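# Place rolled towel into cubby beside the other one

## Task

Take the rolled-up towel that sits on the table and set it inside the cubby so it rests on the cubby's floor next to the towel already there; at the end both towels must still be rolled up and inside, and the cubby must not have been shifted from its spot.

## Robot and tools

Robot: two xArm7 arms, left_arm and right_arm, each with seven joints and a two-finger parallel gripper carrying a wrist camera. Joint order everywhere (rows, result lists): waist, shoulder, upper arm roll, elbow, forearm roll, wrist pitch, wrist roll. Stated joint ranges in radians: waist -6.283 to 6.283, shoulder -2.059 to 2.094, upper arm roll -6.283 to 6.283, elbow -0.192 to 3.927, forearm roll -6.283 to 6.283, wrist pitch -1.693 to 3.142, wrist roll -6.283 to 6.283; the true end may differ by about 0.010 rad.

Frame: all hand positions, orientations and velocities are in the scene frame. Its origin is at table-top height halfway between the arms; +x points out across the table, +z up, and left_arm is on the +y side (these names do not match left/right in images). Calibrated base positions: left_arm (-0.019, +0.337, 0) m, right_arm (-0.025, -0.436, 0) m, both nearly unrotated. Reported hand poses may be off by a few cm, more when reaching far.

Gripper: fingers point along its +z and close along its y. end_effector_position is the spot between the pads when shut, roughly 2 cm short of the tips; closing pushes the tips about 10 mm further forward, mostly while pads are over 40 mm apart. Pad gap reads 0.084 m fully open.

execute_actions(actions, cameras): actions is a list of actions; each action is a list of up to 15 rows, each row held for one 1/30 s step, the last row repeating to fill 15 steps (0.5 s). Every row is a single list of 16 numbers in [-1, 1] covering both arms: left_arm's seven joint values then its opening, followed by right_arm's seven joint values and opening. Joint values are offsets, not poses: they count from the arm's Joint targets as they stood when that action began (not from the previous row), scaled so 1.0 = 2.036 rad. Sending the same offset in the next action moves further. Opening is absolute: +1 wide open, -1 shut. An action asking any joint more than 0.010 rad beyond its range is rejected for both arms; a malformed action, or a first action that fails this check, rejects the whole call. An empty list just reports state and images. cameras selects images: cam_high, cam_low, cam_roll_left, cam_roll_right, cam_left_wrist, cam_right_wrist (all 672x504); omitted/null/["all"] gives all, [] none.

move(target, speed, blend, opening_speed, blocking, cameras): target is one 16-number row as above, or a list of up to 15 such rows; every row's joint values are offsets from the same starting Joint targets (not chained), and openings are absolute. All joints travel together so grippers follow curves; the far end of the arm moves fastest. speed: peak rad/s for the joint with the longest travel, 0.01 to 2 (default 0.5), single value or one per target. blend: rad of corner rounding per waypoint, default 0 (stop at each). opening_speed: rate of finger change on the -1..+1 scale per second, at least 0.2. blocking=false returns after about 0.5 s while motion continues. Paths are at least 0.5 s and those over 10 s fall short. Moves do not avoid obstacles or the other arm; faster motion and targets deeper past contact mean harder hits. The extra "move:" line reports done, off_target, moving, held or fault, limits=held if steps were withheld, and the worst-off joint per arm missing its target by over 0.01 rad.

wait(seconds 0-10): lets time pass holding commands. stop: brakes a running move. zoom_image(camera, region [x0,y0,x1,y1] pixels, up to 504x504): closer view of the newest image of that camera. clear_fault(arm): clears a reported torque fault on left_arm or right_arm. read_manual: licence text only. finished_scene(scene): ends the current scene, given its number; irreversible, and the goal must hold without the robot.

Results: Joint positions and Joint velocities per arm (seven joints, then pad gap in m), Joint targets (the base for your next offsets), Joint torques (include gravity; offsets and noise, positive toward larger angle), end effector pose and velocities, grip_measured (measured opening on the command scale), Tool commands. "within noise" means the arm is still. "joint sent to its limit" means a joint was clipped at its end. "joint command not followed" means the clearance check between arms altered targets. MOTOR HOT warns of heating.

Limits on motion: joint targets move at most 3.14 rad/s, stay within 0.623 rad of measured angles, and are scaled back if they would put the gripper over 70 mm from where it is. Large offsets may need several actions.

Gripping: to hold, command an opening well under grip_measured; lower squeezes harder (about 24 N per pad max). Re-sending grip_measured still presses lightly. To leave a gripper unchanged, resend its current command; 0 means half open.

Avoid: dropping the towel, releasing it while it moves, slamming or pushing hard, knocking the cubby, letting anything fall off the table, and arm-to-arm contact. Contact torque at a joint's load limit (waist and shoulder 47.5, upper arm roll, elbow, forearm roll 28.5, wrist pitch and wrist roll 16 N m; held weight counts) causes a torque fault and stops that arm until clear_fault. Holding loads, stretched poses or pushing into unreachable poses heat motors; at 80 °C the arm brakes for 30-60 s. To end a push, command targets back past the measured positions. Brief tugs on a held object can occur. The scene keeps running while you think.

Each tool is called after "Emit:" as name(argument=value, ...) on one line, values as JSON.

## Session

Emit:
zoom_image(camera="cam_high", region=[190, 60, 510, 320])

There is no camera image to zoom into. zoom_image works after the next result that has camera images. Camera images come with the result of a call that names cameras in "cameras".

Emit:
execute_actions(actions=[], cameras=["cam_high","cam_roll_left","cam_roll_right"])

Scene clock: 0.00 s.
left_arm: end_effector_position=(+0.1159, -0.1395, +0.2324) grip_measured=+1.00 end_effector_quat_wxyz=(-0.172, -0.139, +0.928, -0.298) | right_arm: end_effector_position=(+0.6283, -0.4787, +0.1917) grip_measured=+1.00 end_effector_quat_wxyz=(-0.170, +0.942, +0.278, +0.081)
Joint positions: left_arm=[-1.771 -0.224 0.572 0.723 -0.777 0.508 2.283 0.084] | right_arm=[-0.219 0.689 0.051 1.949 0.361 1.29 -0.867 0.084]
Joint velocities: within noise
Joint torques (N m): no reading
Joint targets: left_arm=[-1.771 -0.224 0.572 0.723 -0.777 0.508 2.283] | right_arm=[-0.219 0.689 0.051 1.949 0.361 1.290 -0.867]
Tool commands: left_gripper/opening=+1.0 right_gripper/opening=+1.0
Images, in order (width x height): cam_high 672x504, cam_roll_left 672x504, cam_roll_right 672x504.

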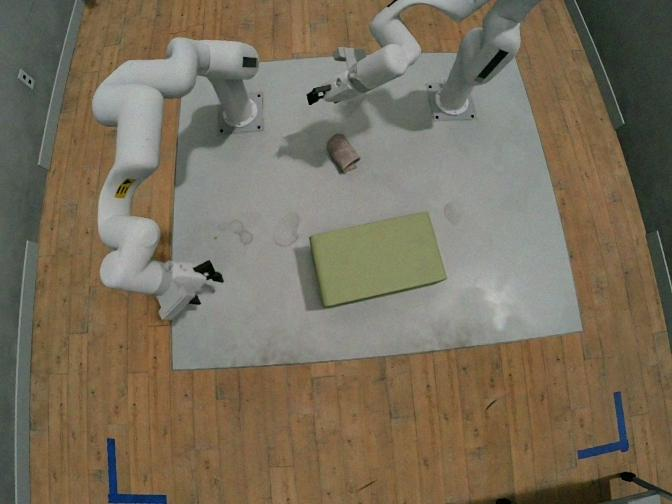

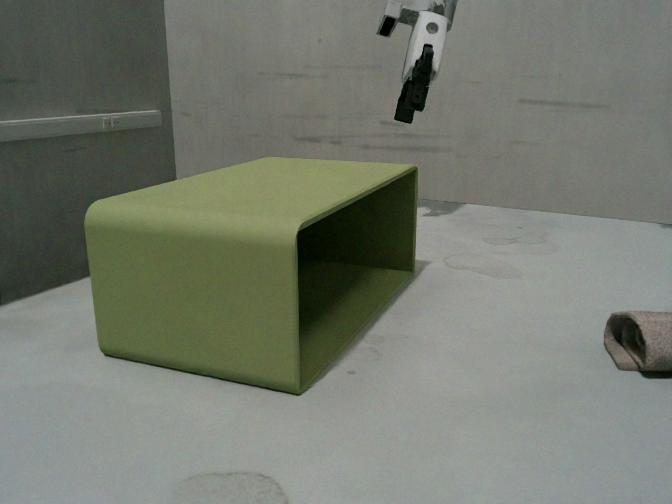

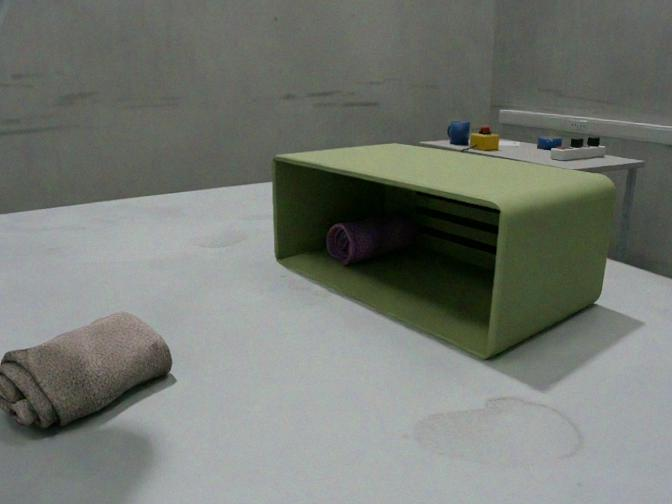

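Emit:
move(target=[[0.6,0,0,0,0,0,0,1,0.1,-0.311,-0.025,-0.574,-0.177,-0.278,0.674,1],[0.885,0,0,0,0,0,0,1,0.633,-0.311,-0.025,-0.574,-0.177,-0.278,0.674,1]], blend=0.2, speed=1.2, cameras=["cam_high","cam_right_wrist"])

Scene clock: 25.43 s.
left_arm: end_effector_position=(+0.4140, +0.5772, +0.2324) grip_measured=+1.00 end_effector_quat_wxyz=(-0.127, +0.814, -0.468, +0.320) | right_arm: end_effector_position=(+0.1849, -0.0611, +0.1001) grip_measured=+1.00 end_effector_quat_wxyz=(+0.000, +0.962, +0.275, +0.000)
Joint positions: left_arm=[0.03 -0.224 0.572 0.723 -0.777 0.508 2.283 0.084] | right_arm=[1.069 0.056 0 0.78 0 0.724 0.505 0.084]
Joint velocities: within noise
Joint torques (N m): left_arm=[1.07 -15.39 -1.78 14.58 0.84 -1.29 0.12] | right_arm=[1.84 -20.97 0.9 11.6 -0.47 -1.81 0.37]
Joint targets: left_arm=[0.030 -0.224 0.572 0.723 -0.777 0.508 2.283] | right_arm=[1.069 0.056 0.000 0.780 0.000 0.724 0.505]
move: done
Images, in order (width x height): cam_high 672x504, cam_right_wrist 672x504.

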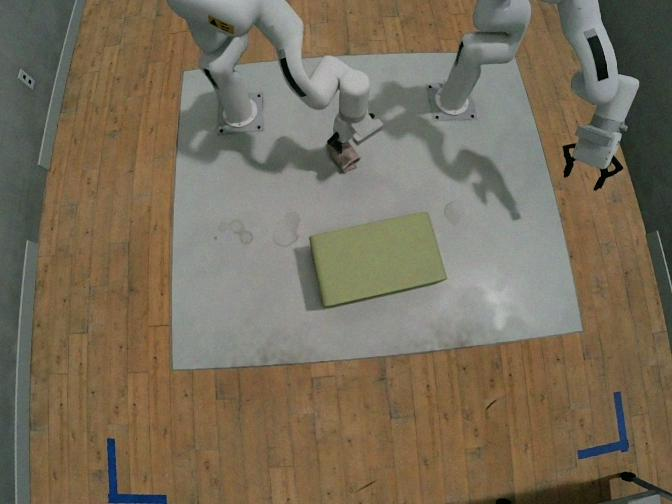

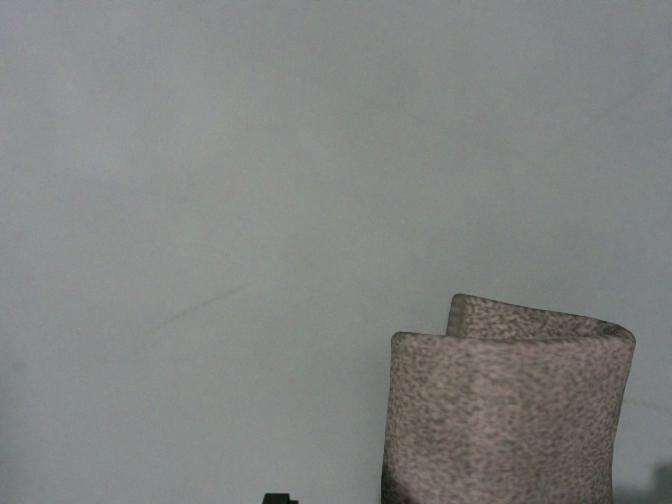

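Emit:
move(target=[[0,0,0,0,0,0,0,1,-0.018,0.0617,0,-0.0488,0,-0.1105,-0.017,1],[0,0,0,0,0,0,0,1,-0.018,0.0617,0,-0.0488,0,-0.1105,-0.017,-0.6],[0,0,0,0,0,0,0,1,-0.018,-0.016,0,-0.036,0,-0.02,-0.017,-0.6],[0,0,0,0,0,0,0,1,-0.2186,0.0634,0,0.048,0,-0.015,-0.248,-0.6]], blend=0.03, speed=0.7, cameras=["cam_roll_left","cam_roll_right","cam_high"])

Scene clock: 45.17 s.
left_arm: end_effector_position=(+0.4140, +0.5773, +0.2324) grip_measured=+1.00 end_effector_quat_wxyz=(-0.127, +0.814, -0.468, +0.320) | right_arm: end_effector_position=(+0.3504, -0.1705, +0.0800) grip_measured=-0.14 end_effector_quat_wxyz=(+0.000, +0.953, +0.303, +0.000)
Joint positions: left_arm=[0.03 -0.224 0.572 0.723 -0.777 0.508 2.283 0.084] | right_arm=[0.624 0.185 0 0.878 0 0.694 0 0.038]
Joint velocities: within noise
Joint torques (N m): left_arm=[0.91 -15.01 -1.59 14.45 0.88 -1.67 0.12] | right_arm=[-0.95 -21.35 0.34 12.68 -0.1 -1.33 -0.61]
Joint targets: left_arm=[0.030 -0.224 0.572 0.723 -0.777 0.508 2.283] | right_arm=[0.624 0.185 0.000 0.878 0.000 0.694 0.000]
move: done; blend cut to 0 rad at target 2
Images, in order (width x height): cam_high 672x504, cam_roll_left 672x504, cam_roll_right 672x504.

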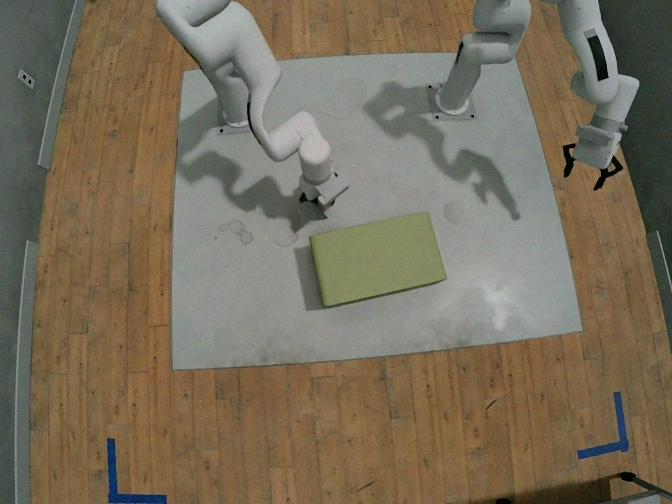

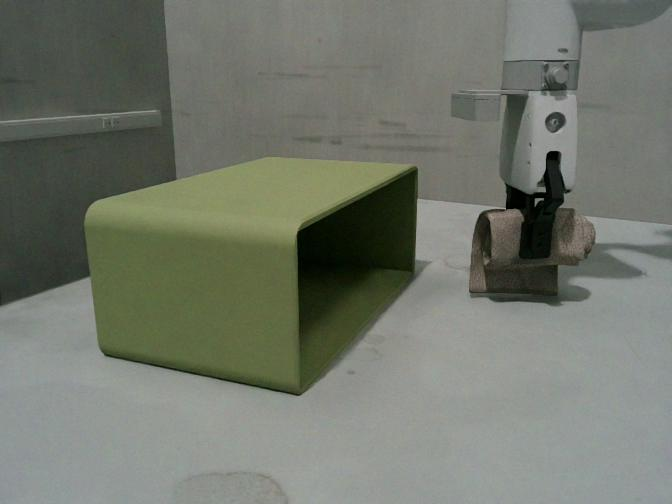

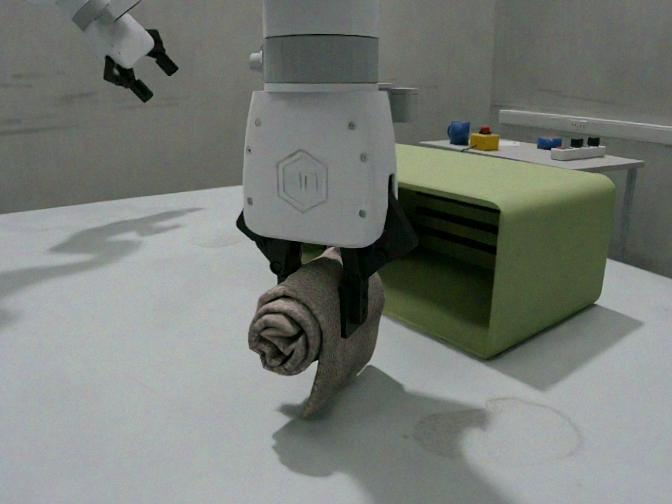

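Emit:
move(target=[[0,0,0,0,0,0,0,1,0,0.027,0,-0.005,0,-0.032,0,-0.6],[0,0,0,0,0,0,0,1,-0.031,0.0565,0,-0.0093,0,-0.0663,0,-0.6],[0,0,0,0,0,0,0,1,-0.031,0.0565,0,-0.0093,0,-0.0663,0,1],[0,0,0,0,0,0,0,1,-0.031,-0.0388,0,0.0172,0,0.055,0,1],[0,0,0,0,0,0,0,1,-0.031,0.042,0,-0.3155,0,-0.872,0,1]], blend=0.03, speed=[0.4,0.4,0.4,0.8,1.3], cameras=["cam_roll_left","cam_right_wrist"])

Scene clock: 61.00 s.
left_arm: end_effector_position=(+0.4140, +0.5773, +0.2324) grip_measured=+1.00 end_effector_quat_wxyz=(-0.127, +0.814, -0.468, +0.320) | right_arm: end_effector_position=(+0.3584, -0.1998, +0.1304) grip_measured=+1.00 end_effector_quat_wxyz=(-0.137, +0.833, +0.236, +0.481)
Joint positions: left_arm=[0.03 -0.224 0.572 0.723 -0.777 0.508 2.283 0.084] | right_arm=[0.561 0.27 0 0.236 0 -1.081 0 0.084]
Joint velocities: within noise
Joint torques (N m): left_arm=[0.37 -14.73 -1.8 14.57 0.89 -1.61 0.11] | right_arm=[0.75 -15.24 0.07 4.29 -0.36 -2.64 -0.34]
Joint targets: left_arm=[0.030 -0.224 0.572 0.723 -0.777 0.508 2.283] | right_arm=[0.561 0.270 0.000 0.236 0.000 -1.082 0.000]
move: done; blend cut to 0 rad at target 3
Images, in order (width x height): cam_roll_left 672x504, cam_right_wrist 672x504.

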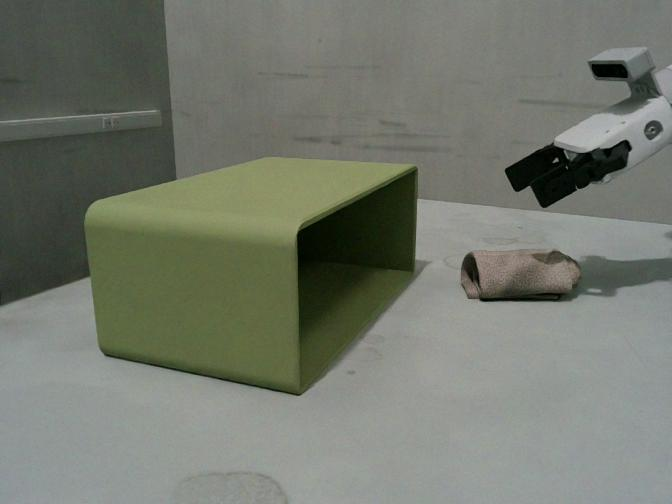

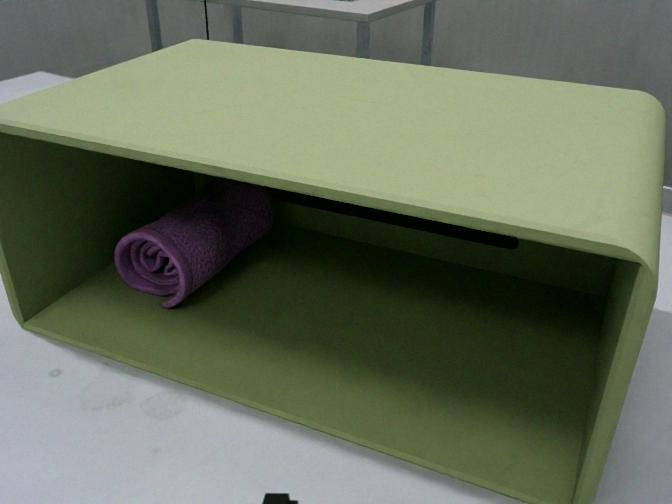

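Emit:
move(target=[[0,0,0,0,0,0,0,1,0,0.2412,0,0.084,0,-0.1567,0,1],[0,0,0,0,0,0,0,1,0,0.2412,0,0.084,0,-0.1567,0,-0.6],[0,0,0,0,0,0,0,1,0,0.142,0,0.05,0,-0.092,0,-0.6],[0,0,0,0,0,0,0,1,0,0.2505,0,0.3468,0,0.054,0,-0.6],[0,0,0,0,0,0,0,1,0,0.295,0,0.369,0,0.0314,0,-0.6]], blend=0.03, speed=[0.5,0.5,0.4,0.5,0.2], cameras=["cam_roll_left","cam_roll_right"])

Scene clock: 78.13 s.
left_arm: end_effector_position=(+0.4140, +0.5773, +0.2324) grip_measured=+1.00 end_effector_quat_wxyz=(-0.127, +0.814, -0.468, +0.320) | right_arm: end_effector_position=(+0.5152, -0.1029, +0.0470) grip_measured=-0.12 end_effector_quat_wxyz=(-0.147, +0.811, +0.230, +0.517)
Joint positions: left_arm=[0.03 -0.224 0.572 0.723 -0.777 0.508 2.283 0.084] | right_arm=[0.561 0.87 0 0.987 0 -1.018 0 0.039]
Joint velocities: within noise
Joint torques (N m): left_arm=[-0.06 -14.84 -2.1 14.69 0.61 -1.57 0.15] | right_arm=[-0.49 -26.64 -0.13 7 0.38 -2.13 0.07]
Joint targets: left_arm=[0.030 -0.224 0.572 0.723 -0.777 0.508 2.283] | right_arm=[0.561 0.871 0.000 0.987 0.000 -1.018 0.000]
move: done; blend cut to 0 rad at target 2
Images, in order (width x height): cam_roll_left 672x504, cam_roll_right 672x504.

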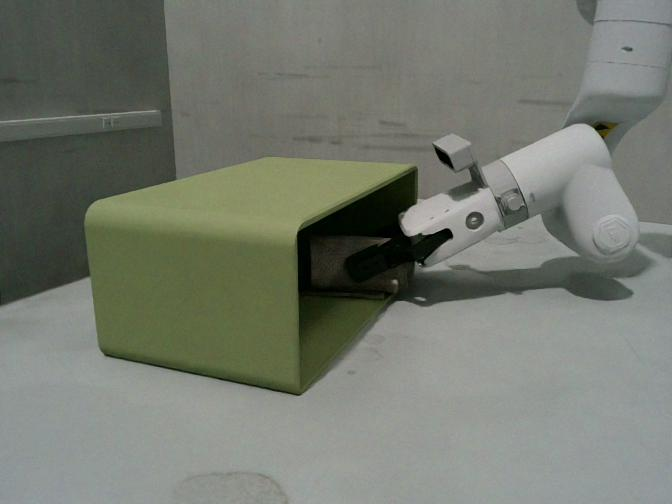

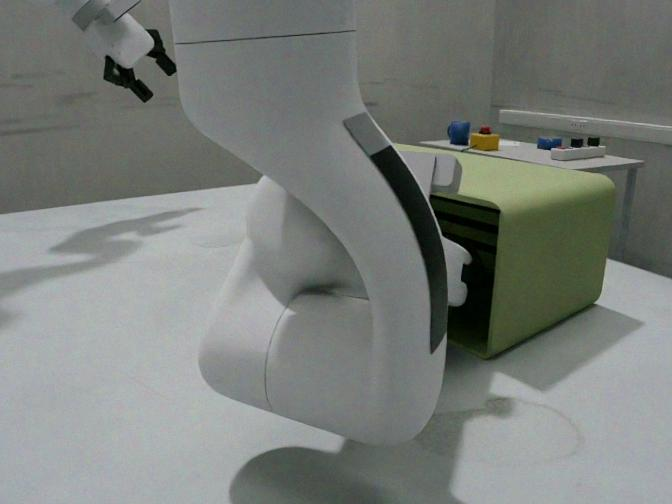

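Emit:
move(target=[[0,0,0,0,0,0,0,1,0,0.003,0,0.001,0,-0.001,0,-0.6],[0,0,0,0,0,0,0,1,0,0.003,0,0.001,0,-0.001,0,0.8],[0,0,0,0,0,0,0,1,0,-0.047,0,-0.197,0,-0.161,0,0.8],[0,0,0,0,0,0,0,1,0,-0.047,0,-0.197,0,-0.161,0,-1],[0,0,0,0,0,0,0,1,0,0.0196,0,0.0432,0,0.024,0,-1],[0,0,0,0,0,0,0,1,0,-0.08,0,-0.197,0,-0.161,0,-1]], speed=[0.2,0.5,0.5,0.5,0.35,0.7], cameras=["cam_roll_left","cam_roll_right","cam_right_wrist"])

Scene clock: 98.97 s.
left_arm: end_effector_position=(+0.4140, +0.5773, +0.2324) grip_measured=+1.00 end_effector_quat_wxyz=(-0.127, +0.814, -0.468, +0.320) | right_arm: end_effector_position=(+0.4245, -0.1589, +0.0919) grip_measured=-1.00 end_effector_quat_wxyz=(-0.157, +0.788, +0.224, +0.552)
Joint positions: left_arm=[0.03 -0.224 0.572 0.723 -0.777 0.508 2.283 0.084] | right_arm=[0.561 0.708 0 0.586 0 -1.345 0 0]
Joint velocities: within noise
Joint torques (N m): left_arm=[-0.01 -14.87 -2.05 14.73 0.55 -1.56 0.09] | right_arm=[0.48 -24.44 0.29 3.18 0.26 -2.56 0.02]
Joint targets: left_arm=[0.030 -0.224 0.572 0.723 -0.777 0.508 2.283] | right_arm=[0.561 0.708 0.000 0.586 0.000 -1.345 0.000]
move: done
Images, in order (width x height): cam_roll_left 672x504, cam_roll_right 672x504, cam_right_wrist 672x504.

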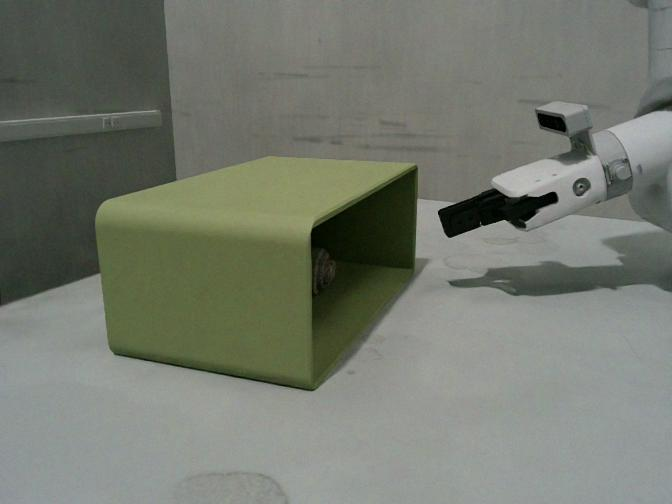

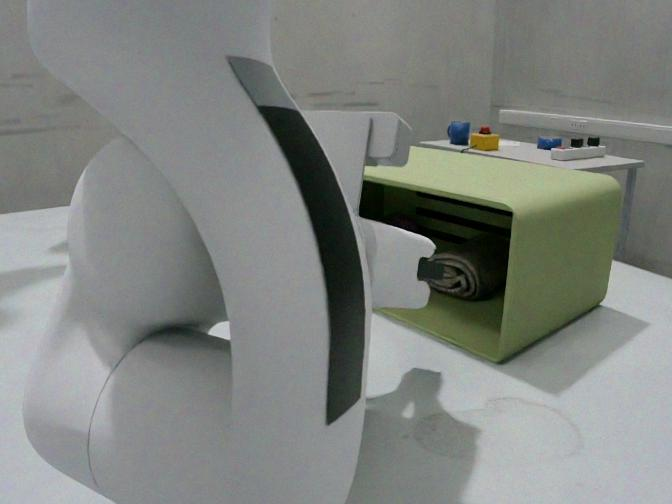

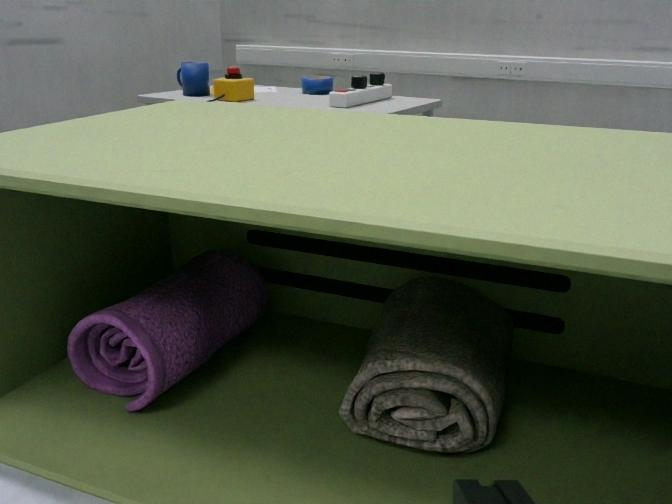

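Emit:
finished_scene(scene=2)

The scene is finished: the task was done.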